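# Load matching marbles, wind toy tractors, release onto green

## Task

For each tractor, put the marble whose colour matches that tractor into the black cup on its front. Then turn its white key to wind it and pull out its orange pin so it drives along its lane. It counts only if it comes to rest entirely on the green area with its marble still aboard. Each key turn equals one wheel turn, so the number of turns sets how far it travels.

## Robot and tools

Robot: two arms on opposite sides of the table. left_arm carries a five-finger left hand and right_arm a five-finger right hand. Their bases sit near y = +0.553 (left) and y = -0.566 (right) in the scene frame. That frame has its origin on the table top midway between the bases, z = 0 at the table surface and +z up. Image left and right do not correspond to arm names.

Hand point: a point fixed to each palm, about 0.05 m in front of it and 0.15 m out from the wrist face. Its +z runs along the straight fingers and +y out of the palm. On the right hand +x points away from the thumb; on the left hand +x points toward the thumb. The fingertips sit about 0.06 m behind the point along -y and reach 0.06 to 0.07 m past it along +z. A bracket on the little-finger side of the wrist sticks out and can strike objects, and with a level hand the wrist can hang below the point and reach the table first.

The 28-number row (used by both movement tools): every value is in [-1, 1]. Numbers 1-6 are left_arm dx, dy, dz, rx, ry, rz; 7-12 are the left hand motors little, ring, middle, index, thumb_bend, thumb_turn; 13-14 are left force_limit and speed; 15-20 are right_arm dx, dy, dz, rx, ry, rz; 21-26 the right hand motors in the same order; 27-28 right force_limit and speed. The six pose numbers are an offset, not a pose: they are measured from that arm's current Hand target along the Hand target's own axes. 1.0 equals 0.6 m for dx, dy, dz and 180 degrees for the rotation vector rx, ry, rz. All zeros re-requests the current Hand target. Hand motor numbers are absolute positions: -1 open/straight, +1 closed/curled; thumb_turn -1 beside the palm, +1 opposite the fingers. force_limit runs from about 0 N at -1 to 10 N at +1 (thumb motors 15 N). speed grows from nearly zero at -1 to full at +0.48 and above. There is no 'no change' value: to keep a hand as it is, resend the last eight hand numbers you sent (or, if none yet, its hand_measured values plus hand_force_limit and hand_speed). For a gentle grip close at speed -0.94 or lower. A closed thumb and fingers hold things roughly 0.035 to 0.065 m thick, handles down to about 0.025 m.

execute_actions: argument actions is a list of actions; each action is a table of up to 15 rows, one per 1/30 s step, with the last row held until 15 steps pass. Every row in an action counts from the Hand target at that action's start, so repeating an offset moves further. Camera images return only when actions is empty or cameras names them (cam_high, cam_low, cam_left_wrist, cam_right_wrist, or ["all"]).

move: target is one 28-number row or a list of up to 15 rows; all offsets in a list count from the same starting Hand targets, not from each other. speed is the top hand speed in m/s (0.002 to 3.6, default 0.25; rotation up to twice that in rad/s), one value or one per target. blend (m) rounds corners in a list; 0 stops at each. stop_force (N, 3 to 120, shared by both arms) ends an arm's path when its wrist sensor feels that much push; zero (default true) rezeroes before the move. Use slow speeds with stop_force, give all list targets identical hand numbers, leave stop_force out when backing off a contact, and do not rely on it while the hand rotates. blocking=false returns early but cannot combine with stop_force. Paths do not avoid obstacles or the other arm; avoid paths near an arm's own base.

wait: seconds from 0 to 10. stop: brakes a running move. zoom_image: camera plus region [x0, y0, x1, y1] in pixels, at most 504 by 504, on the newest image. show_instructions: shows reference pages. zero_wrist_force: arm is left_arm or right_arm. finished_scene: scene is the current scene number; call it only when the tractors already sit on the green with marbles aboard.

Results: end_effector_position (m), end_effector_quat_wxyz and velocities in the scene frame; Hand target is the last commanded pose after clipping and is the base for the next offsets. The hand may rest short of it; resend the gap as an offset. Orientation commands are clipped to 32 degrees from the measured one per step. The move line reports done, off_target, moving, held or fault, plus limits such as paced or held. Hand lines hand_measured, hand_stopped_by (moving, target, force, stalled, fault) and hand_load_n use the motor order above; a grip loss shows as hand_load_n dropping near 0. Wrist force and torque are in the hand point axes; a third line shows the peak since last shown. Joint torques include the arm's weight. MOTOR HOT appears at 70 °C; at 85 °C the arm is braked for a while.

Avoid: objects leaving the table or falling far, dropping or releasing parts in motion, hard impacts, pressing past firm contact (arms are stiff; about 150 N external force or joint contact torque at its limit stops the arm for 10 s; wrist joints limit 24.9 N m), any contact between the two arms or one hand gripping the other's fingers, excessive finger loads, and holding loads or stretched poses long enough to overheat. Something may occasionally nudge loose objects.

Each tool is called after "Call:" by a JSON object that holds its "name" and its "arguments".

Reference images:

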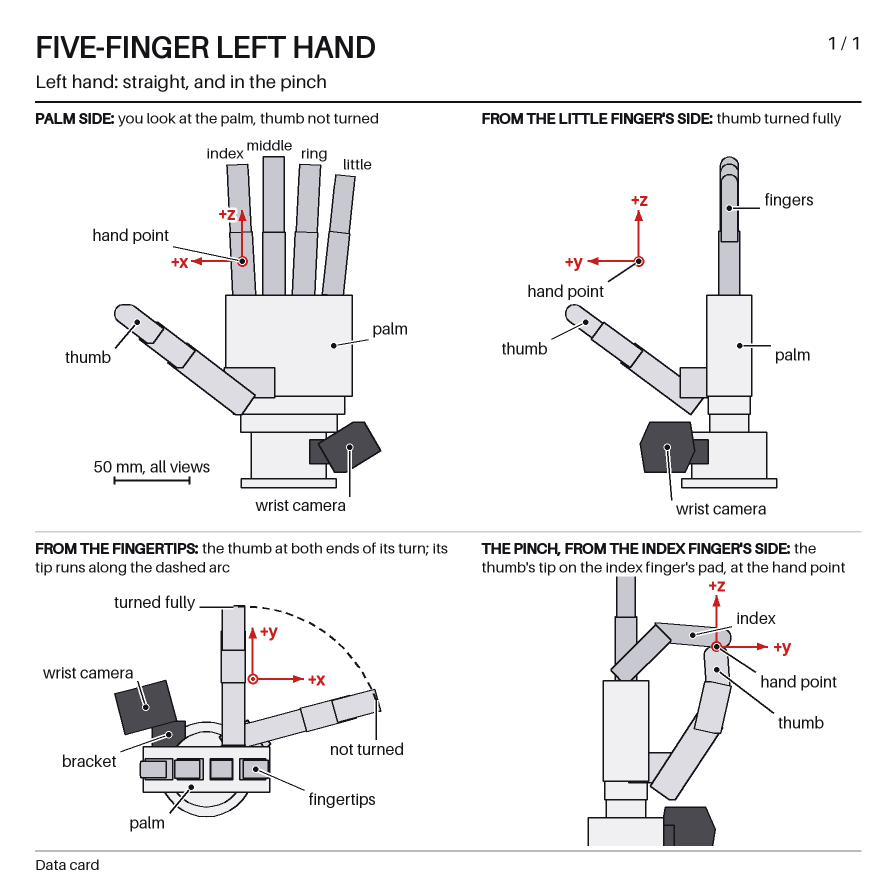

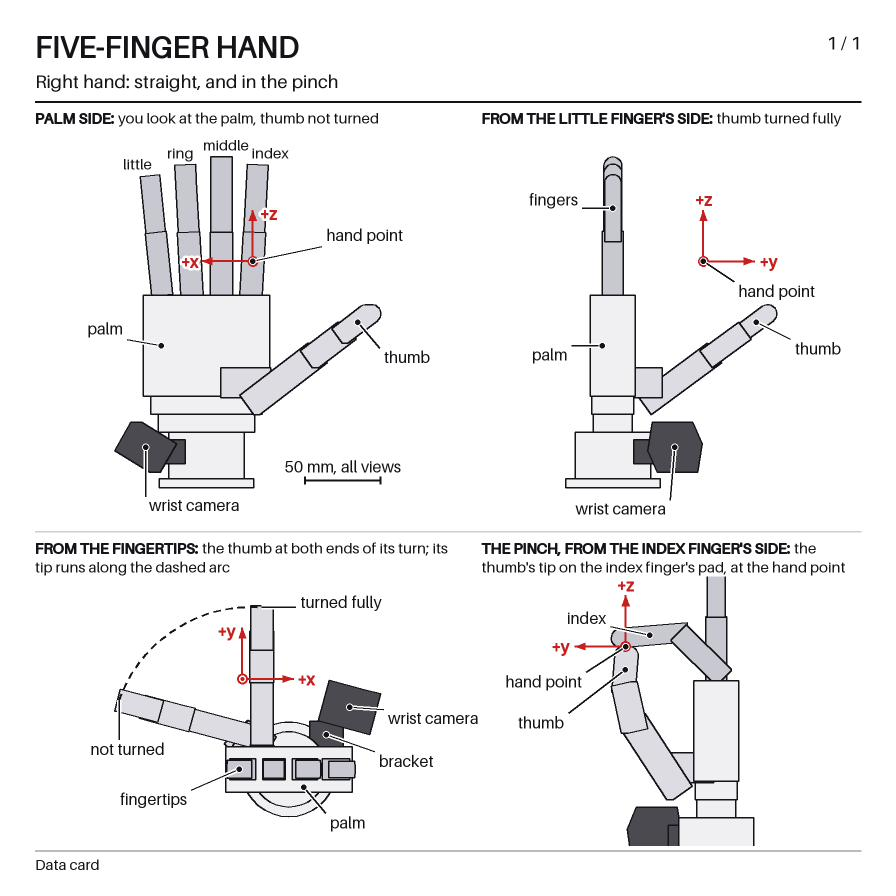

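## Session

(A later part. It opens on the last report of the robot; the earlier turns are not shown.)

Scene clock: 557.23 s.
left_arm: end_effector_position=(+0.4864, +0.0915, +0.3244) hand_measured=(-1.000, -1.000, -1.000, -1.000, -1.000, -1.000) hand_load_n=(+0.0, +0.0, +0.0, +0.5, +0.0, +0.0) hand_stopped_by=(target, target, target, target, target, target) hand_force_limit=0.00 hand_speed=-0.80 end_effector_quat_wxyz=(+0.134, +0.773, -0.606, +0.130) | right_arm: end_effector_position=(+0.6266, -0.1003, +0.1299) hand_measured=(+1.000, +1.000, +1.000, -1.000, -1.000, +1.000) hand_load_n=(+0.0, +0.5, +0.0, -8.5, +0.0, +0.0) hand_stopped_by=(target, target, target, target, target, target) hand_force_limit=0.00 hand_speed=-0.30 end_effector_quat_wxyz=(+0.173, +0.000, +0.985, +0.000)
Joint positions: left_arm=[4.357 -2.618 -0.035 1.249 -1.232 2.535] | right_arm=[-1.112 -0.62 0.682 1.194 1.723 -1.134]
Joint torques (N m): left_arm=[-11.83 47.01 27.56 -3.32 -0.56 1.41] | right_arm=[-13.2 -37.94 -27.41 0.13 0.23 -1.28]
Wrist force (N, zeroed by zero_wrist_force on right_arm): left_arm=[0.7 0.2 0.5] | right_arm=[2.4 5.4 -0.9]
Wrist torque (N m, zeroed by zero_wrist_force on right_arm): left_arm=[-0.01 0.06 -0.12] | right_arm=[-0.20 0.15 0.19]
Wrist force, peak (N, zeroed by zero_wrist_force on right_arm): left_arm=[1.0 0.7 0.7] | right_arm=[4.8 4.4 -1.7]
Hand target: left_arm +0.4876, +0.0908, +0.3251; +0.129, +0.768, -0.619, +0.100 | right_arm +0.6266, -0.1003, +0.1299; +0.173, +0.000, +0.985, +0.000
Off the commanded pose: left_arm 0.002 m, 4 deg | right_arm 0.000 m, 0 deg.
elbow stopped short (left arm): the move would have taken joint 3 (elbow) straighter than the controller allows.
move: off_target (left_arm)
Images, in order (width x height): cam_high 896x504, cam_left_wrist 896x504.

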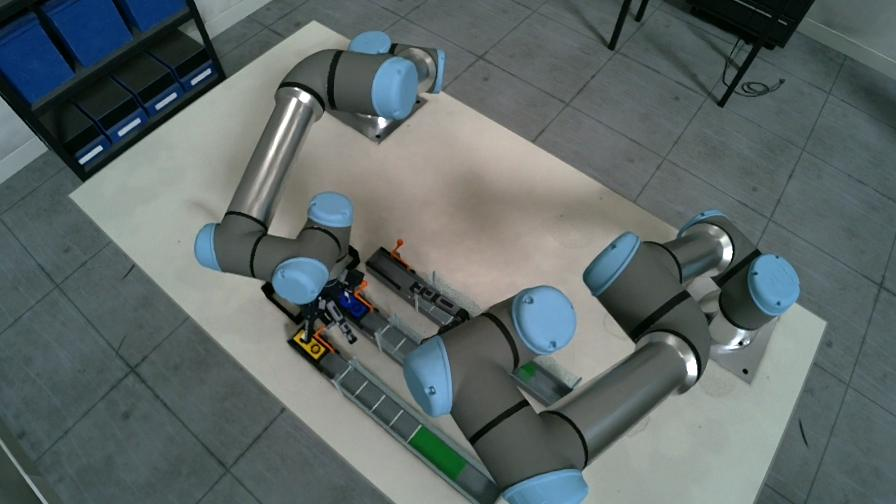

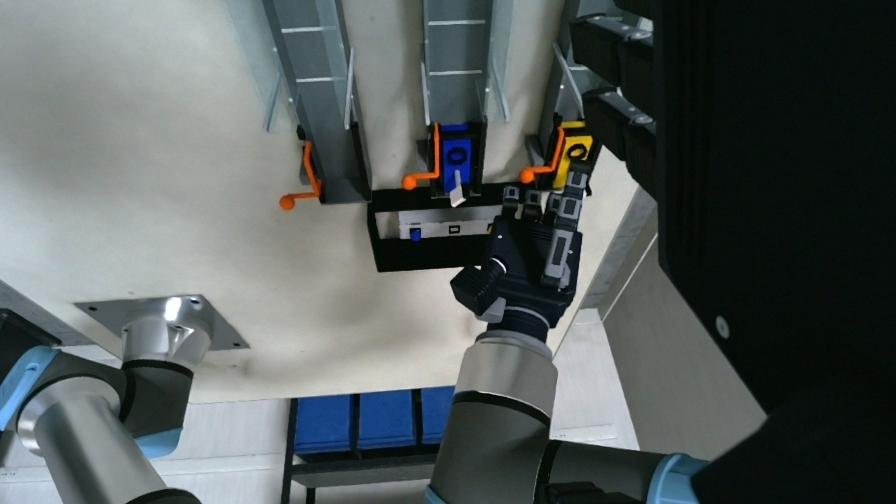

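Call:
{"name": "move", "arguments": {"target": [[0,0,0,0,0,0,-1,-1,-1,-1,-1,-1,0,-0.8,0,0.0105,0,0,0,0,1,1,1,-1,-1,1,0,-0.3],[0,0,0,0,0,0,-1,-1,-1,-1,-1,-1,0,-0.8,-0.02679,0.0105,0.00975,0,0,0,1,1,1,-1,-1,1,0,-0.3],[0,0,0,0,0,0,-1,-1,-1,-1,-1,-1,0,-0.8,-0.02679,0.00867,0.00975,0,0,0,1,1,1,-1,-1,1,0,-0.3]], "speed": 0.04, "blend": 0.001}}

Call:
{"name": "zero_wrist_force", "arguments": {"arm": "right_arm"}}

Call:
{"name": "move", "arguments": {"target": [[0,0,0,0,0,0,-1,-1,-1,-1,-1,-1,0,-0.8,0,-0.014,0,0,0,0,1,1,1,-1,-1,1,0,-0.3],[0,0,0,0,0,0,-1,-1,-1,-1,-1,-1,0,-0.8,0,-0.01783,0,0,0,0,1,1,1,-1,-1,1,0,-0.3],[0,0,0,0,0,0,-1,-1,-1,-1,-1,-1,0,-0.8,0.00094,-0.0215,-0.00034,0,0,0,1,1,1,-1,-1,1,0,-0.3],[0,0,0,0,0,0,-1,-1,-1,-1,-1,-1,0,-0.8,0.00282,-0.02467,-0.00103,0,0,0,1,1,1,-1,-1,1,0,-0.3],[0,0,0,0,0,0,-1,-1,-1,-1,-1,-1,0,-0.8,0.00533,-0.02733,-0.00194,0,0,0,1,1,1,-1,-1,1,0,-0.3],[0,0,0,0,0,0,-1,-1,-1,-1,-1,-1,0,-0.8,0.00736,-0.02867,-0.00268,0,0,0,1,1,1,-1,-1,1,0,-0.3]], "speed": 0.015, "blend": 0.001, "stop_force": 9, "cameras": ["cam_high","cam_left_wrist"]}}

Call:
{"name": "zoom_image", "arguments": {"camera": "cam_high", "region": [290, 310, 340, 360]}}

Call:
{"name": "zoom_image", "arguments": {"camera": "cam_left_wrist", "region": [510, 120, 610, 220]}}

Scene clock: 559.33 s.
left_arm: end_effector_position=(+0.4864, +0.0915, +0.3244) hand_measured=(-1.000, -1.000, -1.000, -1.000, -1.000, -1.000) hand_load_n=(+0.0, +0.0, +0.0, +0.0, +0.0, +0.0) hand_stopped_by=(target, target, target, target, target, target) hand_force_limit=0.00 hand_speed=-0.80 end_effector_quat_wxyz=(+0.134, +0.773, -0.606, +0.130) | right_arm: end_effector_position=(+0.6437, -0.0951, +0.1299) hand_measured=(+1.000, +1.000, +1.000, -1.000, -1.000, +1.000) hand_load_n=(+0.0, +0.0, +0.0, +0.0, +0.0, +0.0) hand_stopped_by=(target, target, target, target, target, target) hand_force_limit=0.00 hand_speed=-0.30 end_effector_quat_wxyz=(+0.173, +0.000, +0.985, +0.000)
Joint positions: left_arm=[4.357 -2.618 -0.035 1.249 -1.232 2.535] | right_arm=[-1.116 -0.551 0.55 1.256 1.721 -1.138]
Joint torques (N m): left_arm=[-11.1 47.02 27.27 -3.34 -0.06 1.46] | right_arm=[-7.58 -39.55 -26.51 3.32 -1.86 -1.17]
Wrist force (N, zeroed by zero_wrist_force on right_arm): left_arm=[0.8 0.5 0.7] | right_arm=[-0.3 0.0 0.0]
Wrist torque (N m, zeroed by zero_wrist_force on right_arm): left_arm=[0.02 0.06 -0.13] | right_arm=[-0.02 0.05 0.05]
Wrist force, peak (N, zeroed by zero_wrist_force on right_arm): left_arm=[1.1 0.5 0.7] | right_arm=[2.5 5.6 -1.1]
Hand target: left_arm +0.4876, +0.0908, +0.3251; +0.129, +0.768, -0.619, +0.100 | right_arm +0.6437, -0.0951, +0.1299; +0.173, +0.000, +0.985, +0.000
Off the commanded pose: left_arm 0.002 m, 4 deg | right_arm 0.000 m, 0 deg.
elbow stopped short (left arm): the move would have taken joint 3 (elbow) straighter than the controller allows.
move: off_target (left_arm); blend cut to 0.0005 m at target 2

Wrist force sensor zeroed.

Scene clock: 561.47 s.
left_arm: end_effector_position=(+0.4864, +0.0915, +0.3244) hand_measured=(-1.000, -1.000, -1.000, -1.000, -1.000, -1.000) hand_load_n=(+0.0, +0.0, +0.0, +0.0, +0.0, +0.0) hand_stopped_by=(target, target, target, target, target, target) hand_force_limit=0.00 hand_speed=-0.80 end_effector_quat_wxyz=(+0.134, +0.773, -0.606, +0.130) | right_arm: end_effector_position=(+0.6390, -0.1123, +0.1299) hand_measured=(+1.000, +1.000, +1.000, -1.000, -1.000, +1.000) hand_load_n=(+0.0, +0.0, +0.0, -3.0, +0.0, +0.0) hand_stopped_by=(target, target, target, target, target, target) hand_force_limit=0.00 hand_speed=-0.30 end_effector_quat_wxyz=(+0.173, +0.000, +0.985, +0.000)
Joint positions: left_arm=[4.357 -2.618 -0.035 1.249 -1.232 2.535] | right_arm=[-1.137 -0.611 0.663 1.2 1.715 -1.158]
Joint torques (N m): left_arm=[-11.3 46.58 27.12 -3.31 0.29 1.52] | right_arm=[-7.17 -61.51 -8.44 2.44 -1.78 -1.27]
Wrist force (N, zeroed by zero_wrist_force on right_arm): left_arm=[1.0 0.3 0.7] | right_arm=[-7.6 2.6 -0.4]
Wrist torque (N m, zeroed by zero_wrist_force on right_arm): left_arm=[-0.01 0.02 -0.11] | right_arm=[-0.03 -0.32 -0.45]
Wrist force, peak (N, zeroed by zero_wrist_force on right_arm): left_arm=[1.2 0.3 0.6] | right_arm=[-1.3 8.5 0.8]
Hand target: left_arm +0.4876, +0.0908, +0.3251; +0.129, +0.768, -0.619, +0.100 | right_arm +0.6390, -0.1123, +0.1299; +0.173, +0.000, +0.985, +0.000
Off the commanded pose: left_arm 0.002 m, 4 deg | right_arm 0.000 m, 0 deg.
elbow stopped short (left arm): the move would have taken joint 3 (elbow) straighter than the controller allows.
move: off_target (left_arm); blend cut to 0.0008 m at target 5
Images, in order (width x height): cam_high 896x504, cam_left_wrist 896x504.

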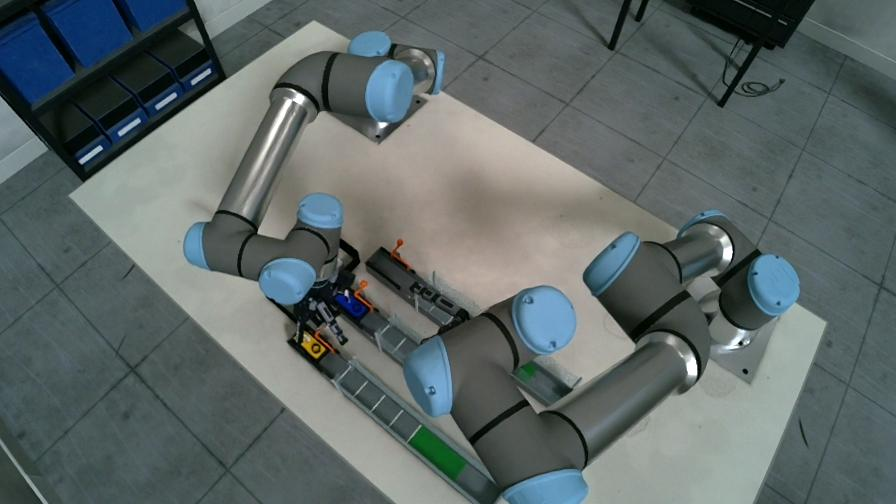

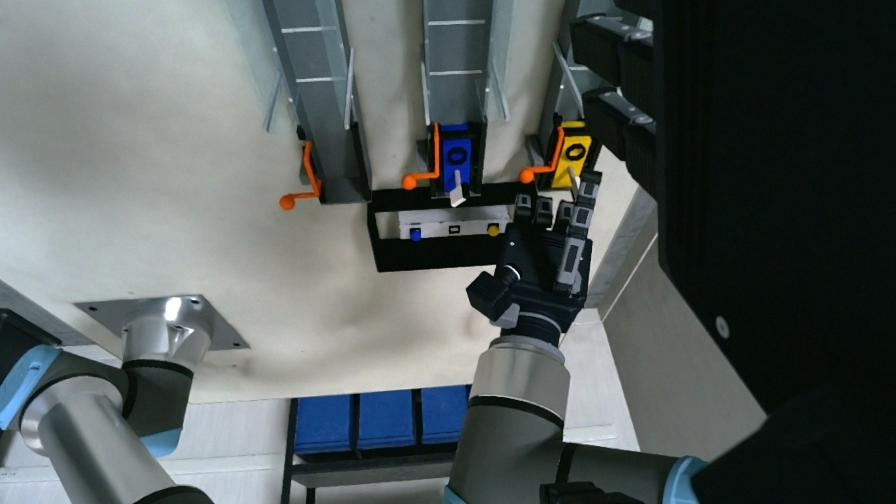

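Scaled by 10.080.

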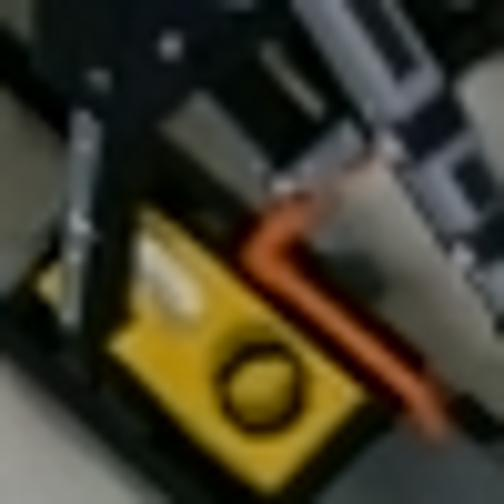

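Scaled by 5.040.

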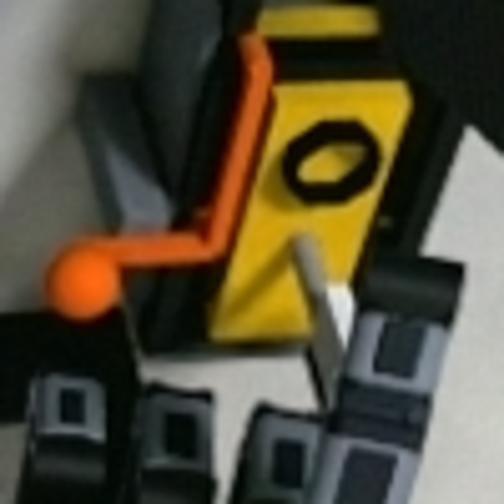

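Call:
{"name": "move", "arguments": {"target": [[0,0,0,0,0,0,-1,-1,-1,-1,-1,-1,0,-0.8,-0.00078,-0.007,0.00029,0,0,0,1,1,1,-1,-1,1,0,-0.3],[0,0,0,0,0,0,-1,-1,-1,-1,-1,-1,0,-0.8,0.00063,-0.01283,-0.00023,0,0,0,1,1,1,-1,-1,1,0,-0.3],[0,0,0,0,0,0,-1,-1,-1,-1,-1,-1,0,-0.8,0.00439,-0.01283,-0.0016,0,0,0,1,1,1,-1,-1,1,0,-0.3],[0,0,0,0,0,0,-1,-1,-1,-1,-1,-1,0,-0.8,0.00799,-0.01116,-0.0029,0,0,0,1,1,1,-1,-1,1,0,-0.3],[0,0,0,0,0,0,-1,-1,-1,-1,-1,-1,0,-0.8,0.01144,-0.00933,-0.00416,0,0,0,1,1,1,-1,-1,1,0,-0.3],[0,0,0,0,0,0,-1,-1,-1,-1,-1,-1,0,-0.8,0.01442,-0.0065,-0.00524,0,0,0,1,1,1,-1,-1,1,0,-0.3],[0,0,0,0,0,0,-1,-1,-1,-1,-1,-1,0,-0.8,0.01692,-0.00383,-0.00615,0,0,0,1,1,1,-1,-1,1,0,-0.3],[0,0,0,0,0,0,-1,-1,-1,-1,-1,-1,0,-0.8,0.01786,-0.00216,-0.0065,0,0,0,1,1,1,-1,-1,1,0,-0.3]], "speed": 0.015, "blend": 0.001, "stop_force": 10, "zero": false, "cameras": ["cam_high","cam_left_wrist"]}}

Call:
{"name": "zoom_image", "arguments": {"camera": "cam_high", "region": [290, 310, 340, 360]}}

Call:
{"name": "zoom_image", "arguments": {"camera": "cam_left_wrist", "region": [510, 120, 610, 220]}}

Scene clock: 564.57 s.
left_arm: end_effector_position=(+0.4864, +0.0915, +0.3244) hand_measured=(-1.000, -1.000, -1.000, -1.000, -1.000, -1.000) hand_load_n=(+0.5, +0.0, +0.0, +0.0, +0.0, +0.0) hand_stopped_by=(target, target, target, target, target, target) hand_force_limit=0.00 hand_speed=-0.80 end_effector_quat_wxyz=(+0.134, +0.773, -0.606, +0.130) | right_arm: end_effector_position=(+0.6276, -0.1136, +0.1299) hand_measured=(+1.000, +1.000, +1.000, -1.000, -1.000, +1.000) hand_load_n=(+0.0, +0.0, +0.0, +0.5, -0.5, +0.0) hand_stopped_by=(target, target, target, target, target, target) hand_force_limit=0.00 hand_speed=-0.30 end_effector_quat_wxyz=(+0.173, +0.000, +0.985, +0.000)
Joint positions: left_arm=[4.357 -2.618 -0.035 1.249 -1.232 2.535] | right_arm=[-1.131 -0.648 0.732 1.168 1.717 -1.153]
Joint torques (N m): left_arm=[-11.59 47.19 27.1 -3.19 0.81 1.53] | right_arm=[12.86 -57.39 -17.07 3.31 0.83 1.3]
Wrist force (N, zeroed by zero_wrist_force on right_arm): left_arm=[0.9 0.4 0.4] | right_arm=[-1.6 -3.7 0.8]
Wrist torque (N m, zeroed by zero_wrist_force on right_arm): left_arm=[0.03 0.03 -0.13] | right_arm=[0.08 -0.09 -0.22]
Wrist force, peak (N, zeroed by zero_wrist_force on right_arm): left_arm=[1.4 0.4 0.7] | right_arm=[-7.8 2.6 -0.7]
Hand target: left_arm +0.4876, +0.0908, +0.3251; +0.129, +0.768, -0.619, +0.100 | right_arm +0.6276, -0.1136, +0.1299; +0.173, +0.000, +0.985, +0.000
Off the commanded pose: left_arm 0.002 m, 4 deg | right_arm 0.000 m, 0 deg.
elbow stopped short (left arm): the move would have taken joint 3 (elbow) straighter than the controller allows.
move: off_target (left_arm); blend cut to 0.0006 m at target 7
Images, in order (width x height): cam_high 896x504, cam_left_wrist 896x504.

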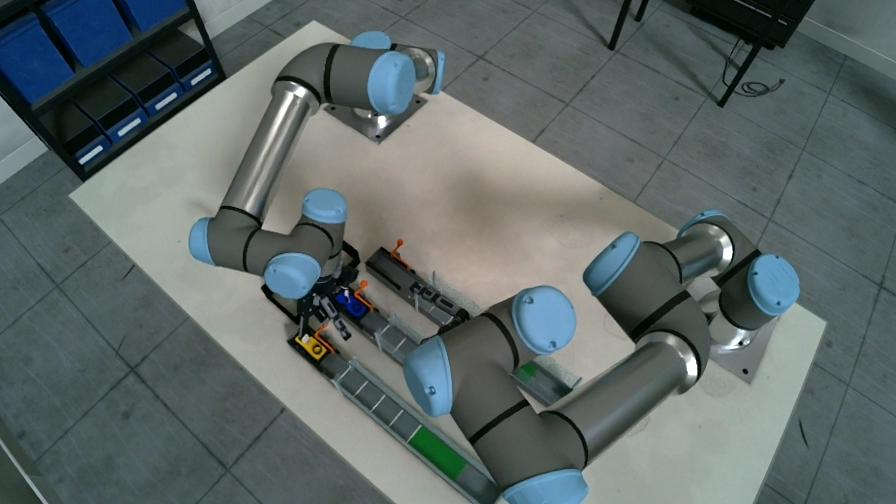

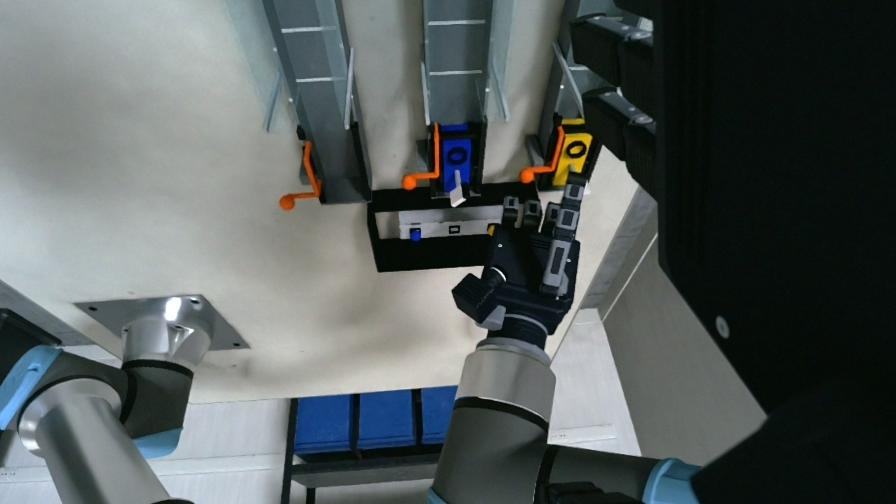

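Scaled by 10.080.

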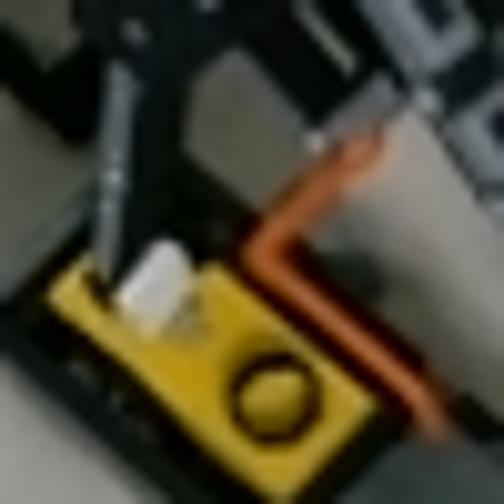

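Scaled by 5.040.

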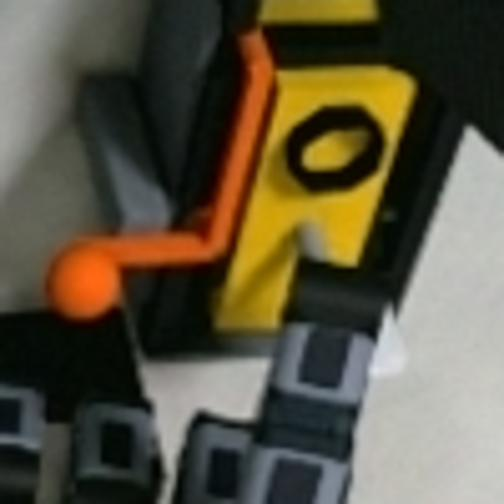

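Call:
{"name": "move", "arguments": {"target": [[0,0,0,0,0,0,-1,-1,-1,-1,-1,-1,0,-0.8,0,-0.0175,0,0,0,0,1,1,1,-1,-1,1,0,-0.3],[0,0,0,0,0,0,-1,-1,-1,-1,-1,-1,0,-0.8,-0.0171,-0.0175,-0.047,0,0,0,1,1,1,-1,-1,1,0,-0.3],[0,0,0,0,0,0,-1,-1,-1,-1,-1,-1,0,-0.8,-0.04232,0.03083,-0.03782,0,0,0,1,1,1,-1,-1,1,0,-0.3],[0,0,0,0,0,0,-1,-1,-1,-1,-1,-1,0,-0.8,-0.02522,0.03083,0.00918,0,0,0,1,1,1,-1,-1,1,0,-0.3]], "speed": 0.1, "blend": 0.003}}

Call:
{"name": "zero_wrist_force", "arguments": {"arm": "right_arm"}}

Call:
{"name": "move", "arguments": {"target": [[0,0,0,0,0,0,-1,-1,-1,-1,-1,-1,0,-0.8,0,-0.014,0,0,0,0,1,1,1,-1,-1,1,0,-0.3],[0,0,0,0,0,0,-1,-1,-1,-1,-1,-1,0,-0.8,0,-0.01783,0,0,0,0,1,1,1,-1,-1,1,0,-0.3],[0,0,0,0,0,0,-1,-1,-1,-1,-1,-1,0,-0.8,0.00094,-0.0215,-0.00034,0,0,0,1,1,1,-1,-1,1,0,-0.3],[0,0,0,0,0,0,-1,-1,-1,-1,-1,-1,0,-0.8,0.00282,-0.02467,-0.00103,0,0,0,1,1,1,-1,-1,1,0,-0.3],[0,0,0,0,0,0,-1,-1,-1,-1,-1,-1,0,-0.8,0.00533,-0.02733,-0.00194,0,0,0,1,1,1,-1,-1,1,0,-0.3],[0,0,0,0,0,0,-1,-1,-1,-1,-1,-1,0,-0.8,0.00736,-0.02867,-0.00268,0,0,0,1,1,1,-1,-1,1,0,-0.3],[0,0,0,0,0,0,-1,-1,-1,-1,-1,-1,0,-0.8,0.00658,-0.03567,-0.00239,0,0,0,1,1,1,-1,-1,1,0,-0.3],[0,0,0,0,0,0,-1,-1,-1,-1,-1,-1,0,-0.8,0.00799,-0.0415,-0.00291,0,0,0,1,1,1,-1,-1,1,0,-0.3],[0,0,0,0,0,0,-1,-1,-1,-1,-1,-1,0,-0.8,0.01175,-0.0415,-0.00428,0,0,0,1,1,1,-1,-1,1,0,-0.3],[0,0,0,0,0,0,-1,-1,-1,-1,-1,-1,0,-0.8,0.01535,-0.03983,-0.00558,0,0,0,1,1,1,-1,-1,1,0,-0.3],[0,0,0,0,0,0,-1,-1,-1,-1,-1,-1,0,-0.8,0.0188,-0.038,-0.00684,0,0,0,1,1,1,-1,-1,1,0,-0.3],[0,0,0,0,0,0,-1,-1,-1,-1,-1,-1,0,-0.8,0.02178,-0.03517,-0.00792,0,0,0,1,1,1,-1,-1,1,0,-0.3],[0,0,0,0,0,0,-1,-1,-1,-1,-1,-1,0,-0.8,0.02428,-0.0325,-0.00883,0,0,0,1,1,1,-1,-1,1,0,-0.3],[0,0,0,0,0,0,-1,-1,-1,-1,-1,-1,0,-0.8,0.02522,-0.03083,-0.00918,0,0,0,1,1,1,-1,-1,1,0,-0.3]], "speed": 0.022, "blend": 0.001, "stop_force": 11, "cameras": ["cam_high"]}}

Call:
{"name": "zoom_image", "arguments": {"camera": "cam_high", "region": [290, 310, 340, 360]}}

Scene clock: 567.80 s.
left_arm: end_effector_position=(+0.4864, +0.0915, +0.3244) hand_measured=(-1.000, -1.000, -1.000, -1.000, -1.000, -1.000) hand_load_n=(+0.0, +0.0, +0.0, +0.0, +0.0, +0.0) hand_stopped_by=(target, target, target, target, target, target) hand_force_limit=0.00 hand_speed=-0.80 end_effector_quat_wxyz=(+0.134, +0.773, -0.606, +0.130) | right_arm: end_effector_position=(+0.6437, -0.0951, +0.1300) hand_measured=(+1.000, +1.000, +1.000, -1.000, -1.000, +1.000) hand_load_n=(+0.0, +0.0, +0.0, +0.0, +0.0, +0.0) hand_stopped_by=(target, target, target, target, target, target) hand_force_limit=0.00 hand_speed=-0.30 end_effector_quat_wxyz=(+0.173, +0.000, +0.985, +0.000)
Joint positions: left_arm=[4.357 -2.618 -0.035 1.249 -1.232 2.535] | right_arm=[-1.116 -0.551 0.549 1.257 1.721 -1.138]
Joint torques (N m): left_arm=[-11.23 46.91 25.88 -3.23 1.36 1.52] | right_arm=[8.42 -40.16 -12.28 -0.01 1.29 1.44]
Wrist force (N, zeroed by zero_wrist_force on right_arm): left_arm=[0.8 0.2 0.5] | right_arm=[0.1 -0.1 0.0]
Wrist torque (N m, zeroed by zero_wrist_force on right_arm): left_arm=[0.00 0.04 -0.12] | right_arm=[-0.03 -0.01 -0.12]
Wrist force, peak (N, zeroed by zero_wrist_force on right_arm): left_arm=[1.0 0.3 0.9] | right_arm=[-1.6 -3.9 0.9]
Hand target: left_arm +0.4876, +0.0908, +0.3251; +0.129, +0.768, -0.619, +0.100 | right_arm +0.6437, -0.0951, +0.1299; +0.173, +0.000, +0.985, +0.000
Off the commanded pose: left_arm 0.002 m, 4 deg | right_arm 0.000 m, 0 deg.
elbow stopped short (left arm): the move would have taken joint 3 (elbow) straighter than the controller allows.
move: off_target (left_arm)

Wrist force sensor zeroed.

Scene clock: 570.53 s.
left_arm: end_effector_position=(+0.4864, +0.0915, +0.3244) hand_measured=(-1.000, -1.000, -1.000, -1.000, -1.000, -1.000) hand_load_n=(+0.0, +0.0, +0.0, +0.0, +0.0, +0.0) hand_stopped_by=(target, target, target, target, target, target) hand_force_limit=0.00 hand_speed=-0.80 end_effector_quat_wxyz=(+0.134, +0.773, -0.606, +0.130) | right_arm: end_effector_position=(+0.6276, -0.1136, +0.1299) hand_measured=(+1.000, +1.000, +1.000, -1.000, -1.000, +1.000) hand_load_n=(+0.0, +0.0, +0.0, +0.5, +0.0, +0.0) hand_stopped_by=(target, target, target, target, target, target) hand_force_limit=0.00 hand_speed=-0.30 end_effector_quat_wxyz=(+0.173, +0.000, +0.985, +0.000)
Joint positions: left_arm=[4.357 -2.618 -0.035 1.249 -1.232 2.535] | right_arm=[-1.131 -0.648 0.732 1.168 1.717 -1.153]
Joint torques (N m): left_arm=[-11.53 47.22 25.3 -3.14 2.02 1.42] | right_arm=[11.7 -64.31 -10.3 0.25 0.64 1.47]
Wrist force (N, zeroed by zero_wrist_force on right_arm): left_arm=[1.2 0.3 0.5] | right_arm=[-1.6 -3.6 0.4]
Wrist torque (N m, zeroed by zero_wrist_force on right_arm): left_arm=[0.02 0.00 -0.10] | right_arm=[0.09 -0.08 -0.11]
Wrist force, peak (N, zeroed by zero_wrist_force on right_arm): left_arm=[1.1 0.4 0.7] | right_arm=[-3.2 7.8 1.8]
Hand target: left_arm +0.4876, +0.0908, +0.3251; +0.129, +0.768, -0.619, +0.100 | right_arm +0.6276, -0.1136, +0.1299; +0.173, +0.000, +0.985, +0.000
Off the commanded pose: left_arm 0.002 m, 4 deg | right_arm 0.000 m, 0 deg.
elbow stopped short (left arm): the move would have taken joint 3 (elbow) straighter than the controller allows.
move: off_target (left_arm); blend cut to 0.0008 m at target 5, 0.0008 m at target 6, 0.0006 m at target 13
Images, in order (width x height): cam_high 896x504.

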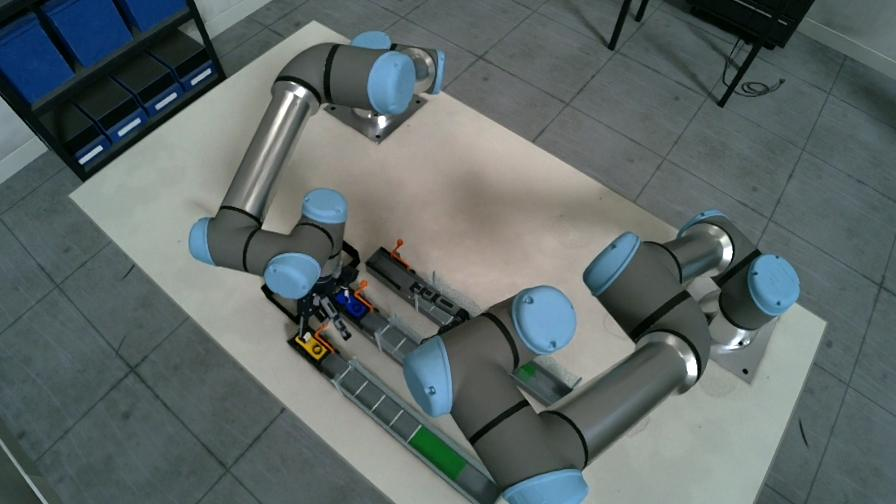

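Scaled by 10.080.

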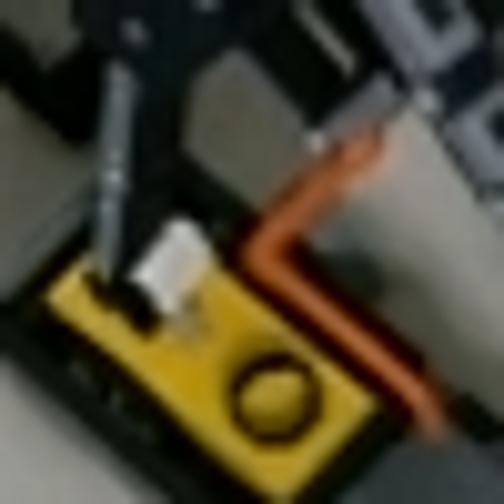

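Call:
{"name": "move", "arguments": {"target": [[0,0,0,0,0,0,-1,-1,-1,-1,-1,-1,0,-0.8,0,-0.0175,0,0,0,0,1,1,1,-1,-1,1,0,-0.3],[0,0,0,0,0,0,-1,-1,-1,-1,-1,-1,0,-0.8,-0.0171,-0.0175,-0.047,0,0,0,1,1,1,-1,-1,1,0,-0.3],[0,0,0,0,0,0,-1,-1,-1,-1,-1,-1,0,-0.8,-0.04232,0.03083,-0.03782,0,0,0,1,1,1,-1,-1,1,0,-0.3],[0,0,0,0,0,0,-1,-1,-1,-1,-1,-1,0,-0.8,-0.02522,0.03083,0.00918,0,0,0,1,1,1,-1,-1,1,0,-0.3]], "speed": 0.1, "blend": 0.003}}

Call:
{"name": "zero_wrist_force", "arguments": {"arm": "right_arm"}}

Call:
{"name": "move", "arguments": {"target": [[0,0,0,0,0,0,-1,-1,-1,-1,-1,-1,0,-0.8,0,-0.014,0,0,0,0,1,1,1,-1,-1,1,0,-0.3],[0,0,0,0,0,0,-1,-1,-1,-1,-1,-1,0,-0.8,0,-0.01783,0,0,0,0,1,1,1,-1,-1,1,0,-0.3],[0,0,0,0,0,0,-1,-1,-1,-1,-1,-1,0,-0.8,0.00094,-0.0215,-0.00034,0,0,0,1,1,1,-1,-1,1,0,-0.3],[0,0,0,0,0,0,-1,-1,-1,-1,-1,-1,0,-0.8,0.00282,-0.02467,-0.00103,0,0,0,1,1,1,-1,-1,1,0,-0.3],[0,0,0,0,0,0,-1,-1,-1,-1,-1,-1,0,-0.8,0.00533,-0.02733,-0.00194,0,0,0,1,1,1,-1,-1,1,0,-0.3],[0,0,0,0,0,0,-1,-1,-1,-1,-1,-1,0,-0.8,0.00736,-0.02867,-0.00268,0,0,0,1,1,1,-1,-1,1,0,-0.3],[0,0,0,0,0,0,-1,-1,-1,-1,-1,-1,0,-0.8,0.00658,-0.03567,-0.00239,0,0,0,1,1,1,-1,-1,1,0,-0.3],[0,0,0,0,0,0,-1,-1,-1,-1,-1,-1,0,-0.8,0.00799,-0.0415,-0.00291,0,0,0,1,1,1,-1,-1,1,0,-0.3],[0,0,0,0,0,0,-1,-1,-1,-1,-1,-1,0,-0.8,0.01175,-0.0415,-0.00428,0,0,0,1,1,1,-1,-1,1,0,-0.3],[0,0,0,0,0,0,-1,-1,-1,-1,-1,-1,0,-0.8,0.01535,-0.03983,-0.00558,0,0,0,1,1,1,-1,-1,1,0,-0.3],[0,0,0,0,0,0,-1,-1,-1,-1,-1,-1,0,-0.8,0.0188,-0.038,-0.00684,0,0,0,1,1,1,-1,-1,1,0,-0.3],[0,0,0,0,0,0,-1,-1,-1,-1,-1,-1,0,-0.8,0.02178,-0.03517,-0.00792,0,0,0,1,1,1,-1,-1,1,0,-0.3],[0,0,0,0,0,0,-1,-1,-1,-1,-1,-1,0,-0.8,0.02428,-0.0325,-0.00883,0,0,0,1,1,1,-1,-1,1,0,-0.3],[0,0,0,0,0,0,-1,-1,-1,-1,-1,-1,0,-0.8,0.02522,-0.03083,-0.00918,0,0,0,1,1,1,-1,-1,1,0,-0.3]], "speed": 0.022, "blend": 0.001, "stop_force": 11, "cameras": ["cam_high"]}}

Call:
{"name": "zoom_image", "arguments": {"camera": "cam_high", "region": [290, 310, 340, 360]}}

Scene clock: 572.87 s.
left_arm: end_effector_position=(+0.4864, +0.0915, +0.3244) hand_measured=(-1.000, -1.000, -1.000, -1.000, -1.000, -1.000) hand_load_n=(+0.0, +0.0, +0.0, +0.0, +0.0, +0.0) hand_stopped_by=(target, target, target, target, target, target) hand_force_limit=0.00 hand_speed=-0.80 end_effector_quat_wxyz=(+0.134, +0.773, -0.606, +0.130) | right_arm: end_effector_position=(+0.6437, -0.0951, +0.1300) hand_measured=(+1.000, +1.000, +1.000, -1.000, -1.000, +1.000) hand_load_n=(+0.5, +0.0, +0.0, +0.0, +0.0, +0.0) hand_stopped_by=(target, target, target, target, target, target) hand_force_limit=0.00 hand_speed=-0.30 end_effector_quat_wxyz=(+0.173, +0.000, +0.985, +0.000)
Joint positions: left_arm=[4.357 -2.618 -0.035 1.249 -1.232 2.535] | right_arm=[-1.116 -0.551 0.549 1.257 1.721 -1.138]
Joint torques (N m): left_arm=[-11.25 47.17 25.65 -3.09 2.43 1.48] | right_arm=[8.25 -40.58 -12.03 0.29 1.29 1.38]
Wrist force (N, zeroed by zero_wrist_force on right_arm): left_arm=[1.1 0.5 0.8] | right_arm=[0.1 0.2 0.1]
Wrist torque (N m, zeroed by zero_wrist_force on right_arm): left_arm=[0.02 0.02 -0.11] | right_arm=[0.03 -0.02 0.01]
Wrist force, peak (N, zeroed by zero_wrist_force on right_arm): left_arm=[1.1 0.5 0.8] | right_arm=[-1.7 -3.9 0.3]
Hand target: left_arm +0.4876, +0.0908, +0.3251; +0.129, +0.768, -0.619, +0.100 | right_arm +0.6437, -0.0951, +0.1299; +0.173, +0.000, +0.985, +0.000
Off the commanded pose: left_arm 0.002 m, 4 deg | right_arm 0.000 m, 0 deg.
elbow stopped short (left arm): the move would have taken joint 3 (elbow) straighter than the controller allows.
move: off_target (left_arm)

Wrist force sensor zeroed.

Scene clock: 575.60 s.
left_arm: end_effector_position=(+0.4864, +0.0915, +0.3244) hand_measured=(-1.000, -1.000, -1.000, -1.000, -1.000, -1.000) hand_load_n=(+0.0, +0.0, +0.0, +0.0, +0.0, +0.0) hand_stopped_by=(target, target, target, target, target, target) hand_force_limit=0.00 hand_speed=-0.80 end_effector_quat_wxyz=(+0.134, +0.773, -0.606, +0.130) | right_arm: end_effector_position=(+0.6276, -0.1136, +0.1299) hand_measured=(+1.000, +1.000, +1.000, -1.000, -1.000, +1.000) hand_load_n=(+0.5, +0.0, +0.0, +0.5, -0.5, +0.0) hand_stopped_by=(target, target, target, target, target, target) hand_force_limit=0.00 hand_speed=-0.30 end_effector_quat_wxyz=(+0.173, +0.000, +0.985, +0.000)
Joint positions: left_arm=[4.357 -2.618 -0.035 1.249 -1.232 2.535] | right_arm=[-1.131 -0.648 0.732 1.168 1.717 -1.153]
Joint torques (N m): left_arm=[-11.19 47.17 24.83 -3.06 2.7 1.47] | right_arm=[11.55 -63.88 -11.21 0.1 0.76 1.55]
Wrist force (N, zeroed by zero_wrist_force on right_arm): left_arm=[0.9 0.5 0.7] | right_arm=[-1.7 -3.9 0.7]
Wrist torque (N m, zeroed by zero_wrist_force on right_arm): left_arm=[0.02 0.05 -0.12] | right_arm=[0.07 -0.07 -0.12]
Wrist force, peak (N, zeroed by zero_wrist_force on right_arm): left_arm=[0.9 0.7 0.9] | right_arm=[-3.4 9.1 0.2]
Hand target: left_arm +0.4876, +0.0908, +0.3251; +0.129, +0.768, -0.619, +0.100 | right_arm +0.6276, -0.1136, +0.1299; +0.173, +0.000, +0.985, +0.000
Off the commanded pose: left_arm 0.002 m, 4 deg | right_arm 0.000 m, 0 deg.
elbow stopped short (left arm): the move would have taken joint 3 (elbow) straighter than the controller allows.
move: off_target (left_arm); blend cut to 0.0008 m at target 5, 0.0008 m at target 6, 0.0006 m at target 13
Images, in order (width x height): cam_high 896x504.

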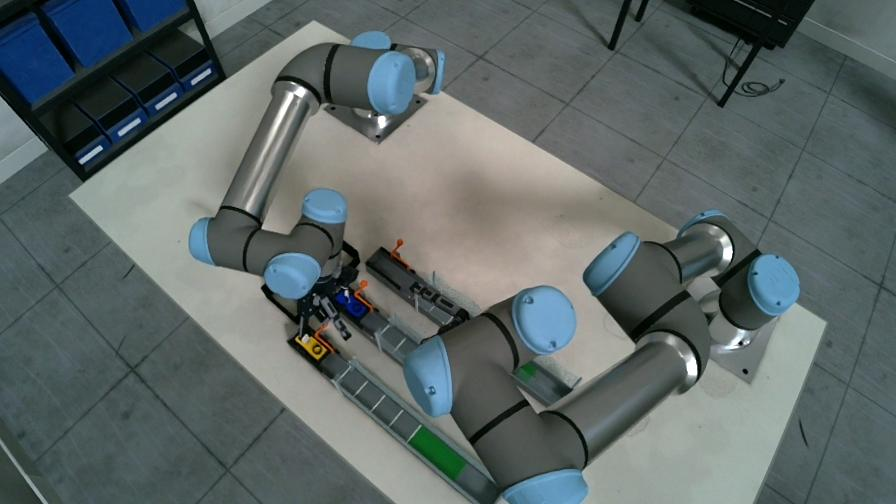

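Scaled by 10.080.

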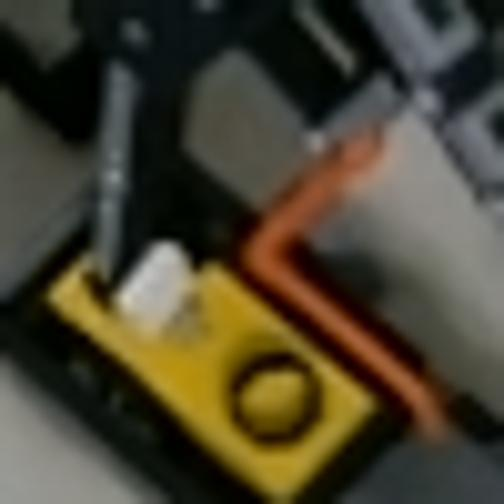

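616°. Two more cycles.

Call:
{"name": "move", "arguments": {"target": [[0,0,0,0,0,0,-1,-1,-1,-1,-1,-1,0,-0.8,0,-0.0175,0,0,0,0,1,1,1,-1,-1,1,0,-0.3],[0,0,0,0,0,0,-1,-1,-1,-1,-1,-1,0,-0.8,-0.0171,-0.0175,-0.047,0,0,0,1,1,1,-1,-1,1,0,-0.3],[0,0,0,0,0,0,-1,-1,-1,-1,-1,-1,0,-0.8,-0.04232,0.03083,-0.03782,0,0,0,1,1,1,-1,-1,1,0,-0.3],[0,0,0,0,0,0,-1,-1,-1,-1,-1,-1,0,-0.8,-0.02522,0.03083,0.00918,0,0,0,1,1,1,-1,-1,1,0,-0.3]], "speed": 0.1, "blend": 0.003}}

Call:
{"name": "zero_wrist_force", "arguments": {"arm": "right_arm"}}

Call:
{"name": "move", "arguments": {"target": [[0,0,0,0,0,0,-1,-1,-1,-1,-1,-1,0,-0.8,0,-0.014,0,0,0,0,1,1,1,-1,-1,1,0,-0.3],[0,0,0,0,0,0,-1,-1,-1,-1,-1,-1,0,-0.8,0,-0.01783,0,0,0,0,1,1,1,-1,-1,1,0,-0.3],[0,0,0,0,0,0,-1,-1,-1,-1,-1,-1,0,-0.8,0.00094,-0.0215,-0.00034,0,0,0,1,1,1,-1,-1,1,0,-0.3],[0,0,0,0,0,0,-1,-1,-1,-1,-1,-1,0,-0.8,0.00282,-0.02467,-0.00103,0,0,0,1,1,1,-1,-1,1,0,-0.3],[0,0,0,0,0,0,-1,-1,-1,-1,-1,-1,0,-0.8,0.00533,-0.02733,-0.00194,0,0,0,1,1,1,-1,-1,1,0,-0.3],[0,0,0,0,0,0,-1,-1,-1,-1,-1,-1,0,-0.8,0.00736,-0.02867,-0.00268,0,0,0,1,1,1,-1,-1,1,0,-0.3],[0,0,0,0,0,0,-1,-1,-1,-1,-1,-1,0,-0.8,0.00658,-0.03567,-0.00239,0,0,0,1,1,1,-1,-1,1,0,-0.3],[0,0,0,0,0,0,-1,-1,-1,-1,-1,-1,0,-0.8,0.00799,-0.0415,-0.00291,0,0,0,1,1,1,-1,-1,1,0,-0.3],[0,0,0,0,0,0,-1,-1,-1,-1,-1,-1,0,-0.8,0.01175,-0.0415,-0.00428,0,0,0,1,1,1,-1,-1,1,0,-0.3],[0,0,0,0,0,0,-1,-1,-1,-1,-1,-1,0,-0.8,0.01535,-0.03983,-0.00558,0,0,0,1,1,1,-1,-1,1,0,-0.3],[0,0,0,0,0,0,-1,-1,-1,-1,-1,-1,0,-0.8,0.0188,-0.038,-0.00684,0,0,0,1,1,1,-1,-1,1,0,-0.3],[0,0,0,0,0,0,-1,-1,-1,-1,-1,-1,0,-0.8,0.02178,-0.03517,-0.00792,0,0,0,1,1,1,-1,-1,1,0,-0.3],[0,0,0,0,0,0,-1,-1,-1,-1,-1,-1,0,-0.8,0.02428,-0.0325,-0.00883,0,0,0,1,1,1,-1,-1,1,0,-0.3],[0,0,0,0,0,0,-1,-1,-1,-1,-1,-1,0,-0.8,0.02522,-0.03083,-0.00918,0,0,0,1,1,1,-1,-1,1,0,-0.3]], "speed": 0.022, "blend": 0.001, "stop_force": 11}}

Scene clock: 578.00 s.
left_arm: end_effector_position=(+0.4864, +0.0915, +0.3244) hand_measured=(-1.000, -1.000, -1.000, -1.000, -1.000, -1.000) hand_load_n=(+0.0, +0.0, +0.0, +0.0, +0.0, +0.0) hand_stopped_by=(target, target, target, target, target, target) hand_force_limit=0.00 hand_speed=-0.80 end_effector_quat_wxyz=(+0.134, +0.773, -0.606, +0.130) | right_arm: end_effector_position=(+0.6437, -0.0951, +0.1300) hand_measured=(+1.000, +1.000, +1.000, -1.000, -1.000, +1.000) hand_load_n=(+0.0, +0.0, +0.0, +0.0, +0.0, +0.0) hand_stopped_by=(target, target, target, target, target, target) hand_force_limit=0.00 hand_speed=-0.30 end_effector_quat_wxyz=(+0.173, +0.000, +0.985, +0.000)
Joint positions: left_arm=[4.357 -2.618 -0.035 1.249 -1.232 2.535] | right_arm=[-1.116 -0.551 0.549 1.257 1.721 -1.138]
Joint torques (N m): left_arm=[-10.81 46.72 24.89 -3.03 2.64 1.44] | right_arm=[8.3 -41.5 -12.21 0.07 1.56 1.43]
Wrist force (N, zeroed by zero_wrist_force on right_arm): left_arm=[0.9 0.4 0.3] | right_arm=[0.0 0.0 -0.2]
Wrist torque (N m, zeroed by zero_wrist_force on right_arm): left_arm=[0.03 0.04 -0.12] | right_arm=[-0.03 0.00 -0.01]
Wrist force, peak (N, zeroed by zero_wrist_force on right_arm): left_arm=[1.2 0.4 0.9] | right_arm=[-1.5 -4.1 0.3]
Hand target: left_arm +0.4876, +0.0908, +0.3251; +0.129, +0.768, -0.619, +0.100 | right_arm +0.6437, -0.0951, +0.1299; +0.173, +0.000, +0.985, +0.000
Off the commanded pose: left_arm 0.002 m, 4 deg | right_arm 0.000 m, 0 deg.
elbow stopped short (left arm): the move would have taken joint 3 (elbow) straighter than the controller allows.
move: off_target (left_arm)

Wrist force sensor zeroed.

Scene clock: 580.73 s.
left_arm: end_effector_position=(+0.4864, +0.0915, +0.3244) hand_measured=(-1.000, -1.000, -1.000, -1.000, -1.000, -1.000) hand_load_n=(+0.0, +0.0, +0.0, +0.0, -0.5, +0.0) hand_stopped_by=(target, target, target, target, target, target) hand_force_limit=0.00 hand_speed=-0.80 end_effector_quat_wxyz=(+0.134, +0.773, -0.606, +0.130) | right_arm: end_effector_position=(+0.6276, -0.1136, +0.1299) hand_measured=(+1.000, +1.000, +1.000, -1.000, -1.000, +1.000) hand_load_n=(+0.0, +0.0, +0.0, +0.5, +0.0, +0.0) hand_stopped_by=(target, target, target, target, target, target) hand_force_limit=0.00 hand_speed=-0.30 end_effector_quat_wxyz=(+0.173, +0.000, +0.985, +0.000)
Joint positions: left_arm=[4.357 -2.618 -0.035 1.249 -1.232 2.535] | right_arm=[-1.131 -0.648 0.732 1.168 1.717 -1.153]
Joint torques (N m): left_arm=[-11.33 47.35 24.06 -3.07 2.53 1.52] | right_arm=[12.45 -65.4 -11.82 0.13 0.72 1.37]
Wrist force (N, zeroed by zero_wrist_force on right_arm): left_arm=[0.9 0.3 0.7] | right_arm=[-1.6 -3.9 0.7]
Wrist torque (N m, zeroed by zero_wrist_force on right_arm): left_arm=[-0.01 0.04 -0.12] | right_arm=[0.10 -0.07 -0.11]
Wrist force, peak (N, zeroed by zero_wrist_force on right_arm): left_arm=[1.2 0.4 0.7] | right_arm=[-3.6 7.4 1.9]
Hand target: left_arm +0.4876, +0.0908, +0.3251; +0.129, +0.768, -0.619, +0.100 | right_arm +0.6276, -0.1136, +0.1299; +0.173, +0.000, +0.985, +0.000
Off the commanded pose: left_arm 0.002 m, 4 deg | right_arm 0.000 m, 0 deg.
elbow stopped short (left arm): the move would have taken joint 3 (elbow) straighter than the controller allows.
move: off_target (left_arm); blend cut to 0.0008 m at target 5, 0.0008 m at target 6, 0.0006 m at target 13

Call:
{"name": "move", "arguments": {"target": [[0,0,0,0,0,0,-1,-1,-1,-1,-1,-1,0,-0.8,0,-0.0175,0,0,0,0,1,1,1,-1,-1,1,0,-0.3],[0,0,0,0,0,0,-1,-1,-1,-1,-1,-1,0,-0.8,-0.0171,-0.0175,-0.047,0,0,0,1,1,1,-1,-1,1,0,-0.3],[0,0,0,0,0,0,-1,-1,-1,-1,-1,-1,0,-0.8,-0.04232,0.03083,-0.03782,0,0,0,1,1,1,-1,-1,1,0,-0.3],[0,0,0,0,0,0,-1,-1,-1,-1,-1,-1,0,-0.8,-0.02522,0.03083,0.00918,0,0,0,1,1,1,-1,-1,1,0,-0.3]], "speed": 0.1, "blend": 0.003}}

Call:
{"name": "zero_wrist_force", "arguments": {"arm": "right_arm"}}

Call:
{"name": "move", "arguments": {"target": [[0,0,0,0,0,0,-1,-1,-1,-1,-1,-1,0,-0.8,0,-0.014,0,0,0,0,1,1,1,-1,-1,1,0,-0.3],[0,0,0,0,0,0,-1,-1,-1,-1,-1,-1,0,-0.8,0,-0.01783,0,0,0,0,1,1,1,-1,-1,1,0,-0.3],[0,0,0,0,0,0,-1,-1,-1,-1,-1,-1,0,-0.8,0.00094,-0.0215,-0.00034,0,0,0,1,1,1,-1,-1,1,0,-0.3],[0,0,0,0,0,0,-1,-1,-1,-1,-1,-1,0,-0.8,0.00282,-0.02467,-0.00103,0,0,0,1,1,1,-1,-1,1,0,-0.3],[0,0,0,0,0,0,-1,-1,-1,-1,-1,-1,0,-0.8,0.00533,-0.02733,-0.00194,0,0,0,1,1,1,-1,-1,1,0,-0.3],[0,0,0,0,0,0,-1,-1,-1,-1,-1,-1,0,-0.8,0.00736,-0.02867,-0.00268,0,0,0,1,1,1,-1,-1,1,0,-0.3],[0,0,0,0,0,0,-1,-1,-1,-1,-1,-1,0,-0.8,0.00658,-0.03567,-0.00239,0,0,0,1,1,1,-1,-1,1,0,-0.3],[0,0,0,0,0,0,-1,-1,-1,-1,-1,-1,0,-0.8,0.00799,-0.0415,-0.00291,0,0,0,1,1,1,-1,-1,1,0,-0.3],[0,0,0,0,0,0,-1,-1,-1,-1,-1,-1,0,-0.8,0.01175,-0.0415,-0.00428,0,0,0,1,1,1,-1,-1,1,0,-0.3],[0,0,0,0,0,0,-1,-1,-1,-1,-1,-1,0,-0.8,0.01535,-0.03983,-0.00558,0,0,0,1,1,1,-1,-1,1,0,-0.3],[0,0,0,0,0,0,-1,-1,-1,-1,-1,-1,0,-0.8,0.0188,-0.038,-0.00684,0,0,0,1,1,1,-1,-1,1,0,-0.3],[0,0,0,0,0,0,-1,-1,-1,-1,-1,-1,0,-0.8,0.02178,-0.03517,-0.00792,0,0,0,1,1,1,-1,-1,1,0,-0.3],[0,0,0,0,0,0,-1,-1,-1,-1,-1,-1,0,-0.8,0.02428,-0.0325,-0.00883,0,0,0,1,1,1,-1,-1,1,0,-0.3],[0,0,0,0,0,0,-1,-1,-1,-1,-1,-1,0,-0.8,0.02522,-0.03083,-0.00918,0,0,0,1,1,1,-1,-1,1,0,-0.3]], "speed": 0.022, "blend": 0.001, "stop_force": 11, "cameras": ["cam_high"]}}

Call:
{"name": "zoom_image", "arguments": {"camera": "cam_high", "region": [290, 310, 340, 360]}}

Scene clock: 583.33 s.
left_arm: end_effector_position=(+0.4864, +0.0915, +0.3244) hand_measured=(-1.000, -1.000, -1.000, -1.000, -1.000, -1.000) hand_load_n=(+0.0, +0.0, +0.0, +0.0, +0.0, +0.0) hand_stopped_by=(target, target, target, target, target, target) hand_force_limit=0.00 hand_speed=-0.80 end_effector_quat_wxyz=(+0.134, +0.773, -0.606, +0.130) | right_arm: end_effector_position=(+0.6437, -0.0951, +0.1300) hand_measured=(+1.000, +1.000, +1.000, -1.000, -1.000, +1.000) hand_load_n=(+0.0, +0.0, +0.0, +0.0, +0.0, +0.0) hand_stopped_by=(target, target, target, target, target, target) hand_force_limit=0.00 hand_speed=-0.30 end_effector_quat_wxyz=(+0.173, +0.000, +0.985, +0.000)
Joint positions: left_arm=[4.357 -2.618 -0.035 1.249 -1.232 2.535] | right_arm=[-1.116 -0.551 0.549 1.257 1.721 -1.138]
Joint torques (N m): left_arm=[-11.1 46.91 24.07 -3.12 2.58 1.41] | right_arm=[8.31 -41.55 -10.84 0.2 1.09 1.32]
Wrist force (N, zeroed by zero_wrist_force on right_arm): left_arm=[0.9 0.5 0.9] | right_arm=[0.2 -0.3 0.0]
Wrist torque (N m, zeroed by zero_wrist_force on right_arm): left_arm=[0.01 0.04 -0.12] | right_arm=[-0.01 -0.02 0.01]
Wrist force, peak (N, zeroed by zero_wrist_force on right_arm): left_arm=[1.2 0.6 0.6] | right_arm=[-1.7 -4.0 0.7]
Hand target: left_arm +0.4876, +0.0908, +0.3251; +0.129, +0.768, -0.619, +0.100 | right_arm +0.6437, -0.0951, +0.1299; +0.173, +0.000, +0.985, +0.000
Off the commanded pose: left_arm 0.002 m, 4 deg | right_arm 0.000 m, 0 deg.
elbow stopped short (left arm): the move would have taken joint 3 (elbow) straighter than the controller allows.
move: off_target (left_arm)

Wrist force sensor zeroed.

Scene clock: 586.07 s.
left_arm: end_effector_position=(+0.4864, +0.0915, +0.3244) hand_measured=(-1.000, -1.000, -1.000, -1.000, -1.000, -1.000) hand_load_n=(+0.0, +0.0, +0.0, +0.0, +0.0, +0.0) hand_stopped_by=(target, target, target, target, target, target) hand_force_limit=0.00 hand_speed=-0.80 end_effector_quat_wxyz=(+0.134, +0.773, -0.606, +0.130) | right_arm: end_effector_position=(+0.6276, -0.1136, +0.1299) hand_measured=(+1.000, +1.000, +1.000, -1.000, -1.000, +1.000) hand_load_n=(+0.0, +0.0, +0.0, +0.5, +0.0, +0.0) hand_stopped_by=(target, target, target, target, target, target) hand_force_limit=0.00 hand_speed=-0.30 end_effector_quat_wxyz=(+0.173, +0.000, +0.985, +0.000)
Joint positions: left_arm=[4.357 -2.618 -0.035 1.249 -1.232 2.535] | right_arm=[-1.131 -0.648 0.732 1.168 1.717 -1.153]
Joint torques (N m): left_arm=[-11.08 46.85 23.41 -3.04 2.64 1.4] | right_arm=[11.03 -64.13 -12.57 0.33 0.63 1.3]
Wrist force (N, zeroed by zero_wrist_force on right_arm): left_arm=[1.0 0.6 0.6] | right_arm=[-2.0 -3.8 0.6]
Wrist torque (N m, zeroed by zero_wrist_force on right_arm): left_arm=[0.05 0.03 -0.12] | right_arm=[0.10 -0.04 -0.13]
Wrist force, peak (N, zeroed by zero_wrist_force on right_arm): left_arm=[1.3 0.4 0.7] | right_arm=[-3.3 9.3 0.8]
Hand target: left_arm +0.4876, +0.0908, +0.3251; +0.129, +0.768, -0.619, +0.100 | right_arm +0.6276, -0.1136, +0.1299; +0.173, +0.000, +0.985, +0.000
Off the commanded pose: left_arm 0.002 m, 4 deg | right_arm 0.000 m, 0 deg.
elbow stopped short (left arm): the move would have taken joint 3 (elbow) straighter than the controller allows.
move: off_target (left_arm); blend cut to 0.0008 m at target 5, 0.0008 m at target 6, 0.0006 m at target 13
Images, in order (width x height): cam_high 896x504.

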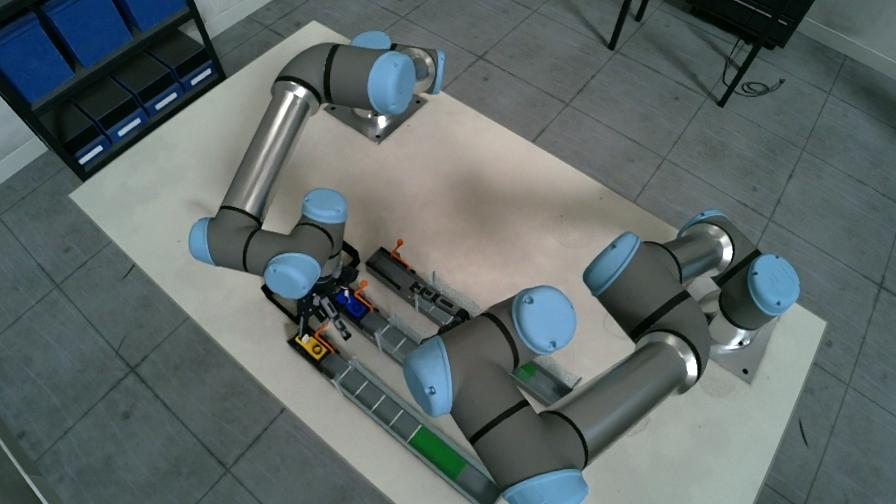

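Scaled by 10.080.

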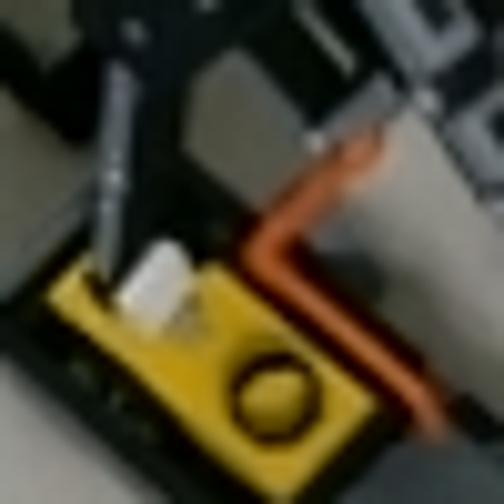

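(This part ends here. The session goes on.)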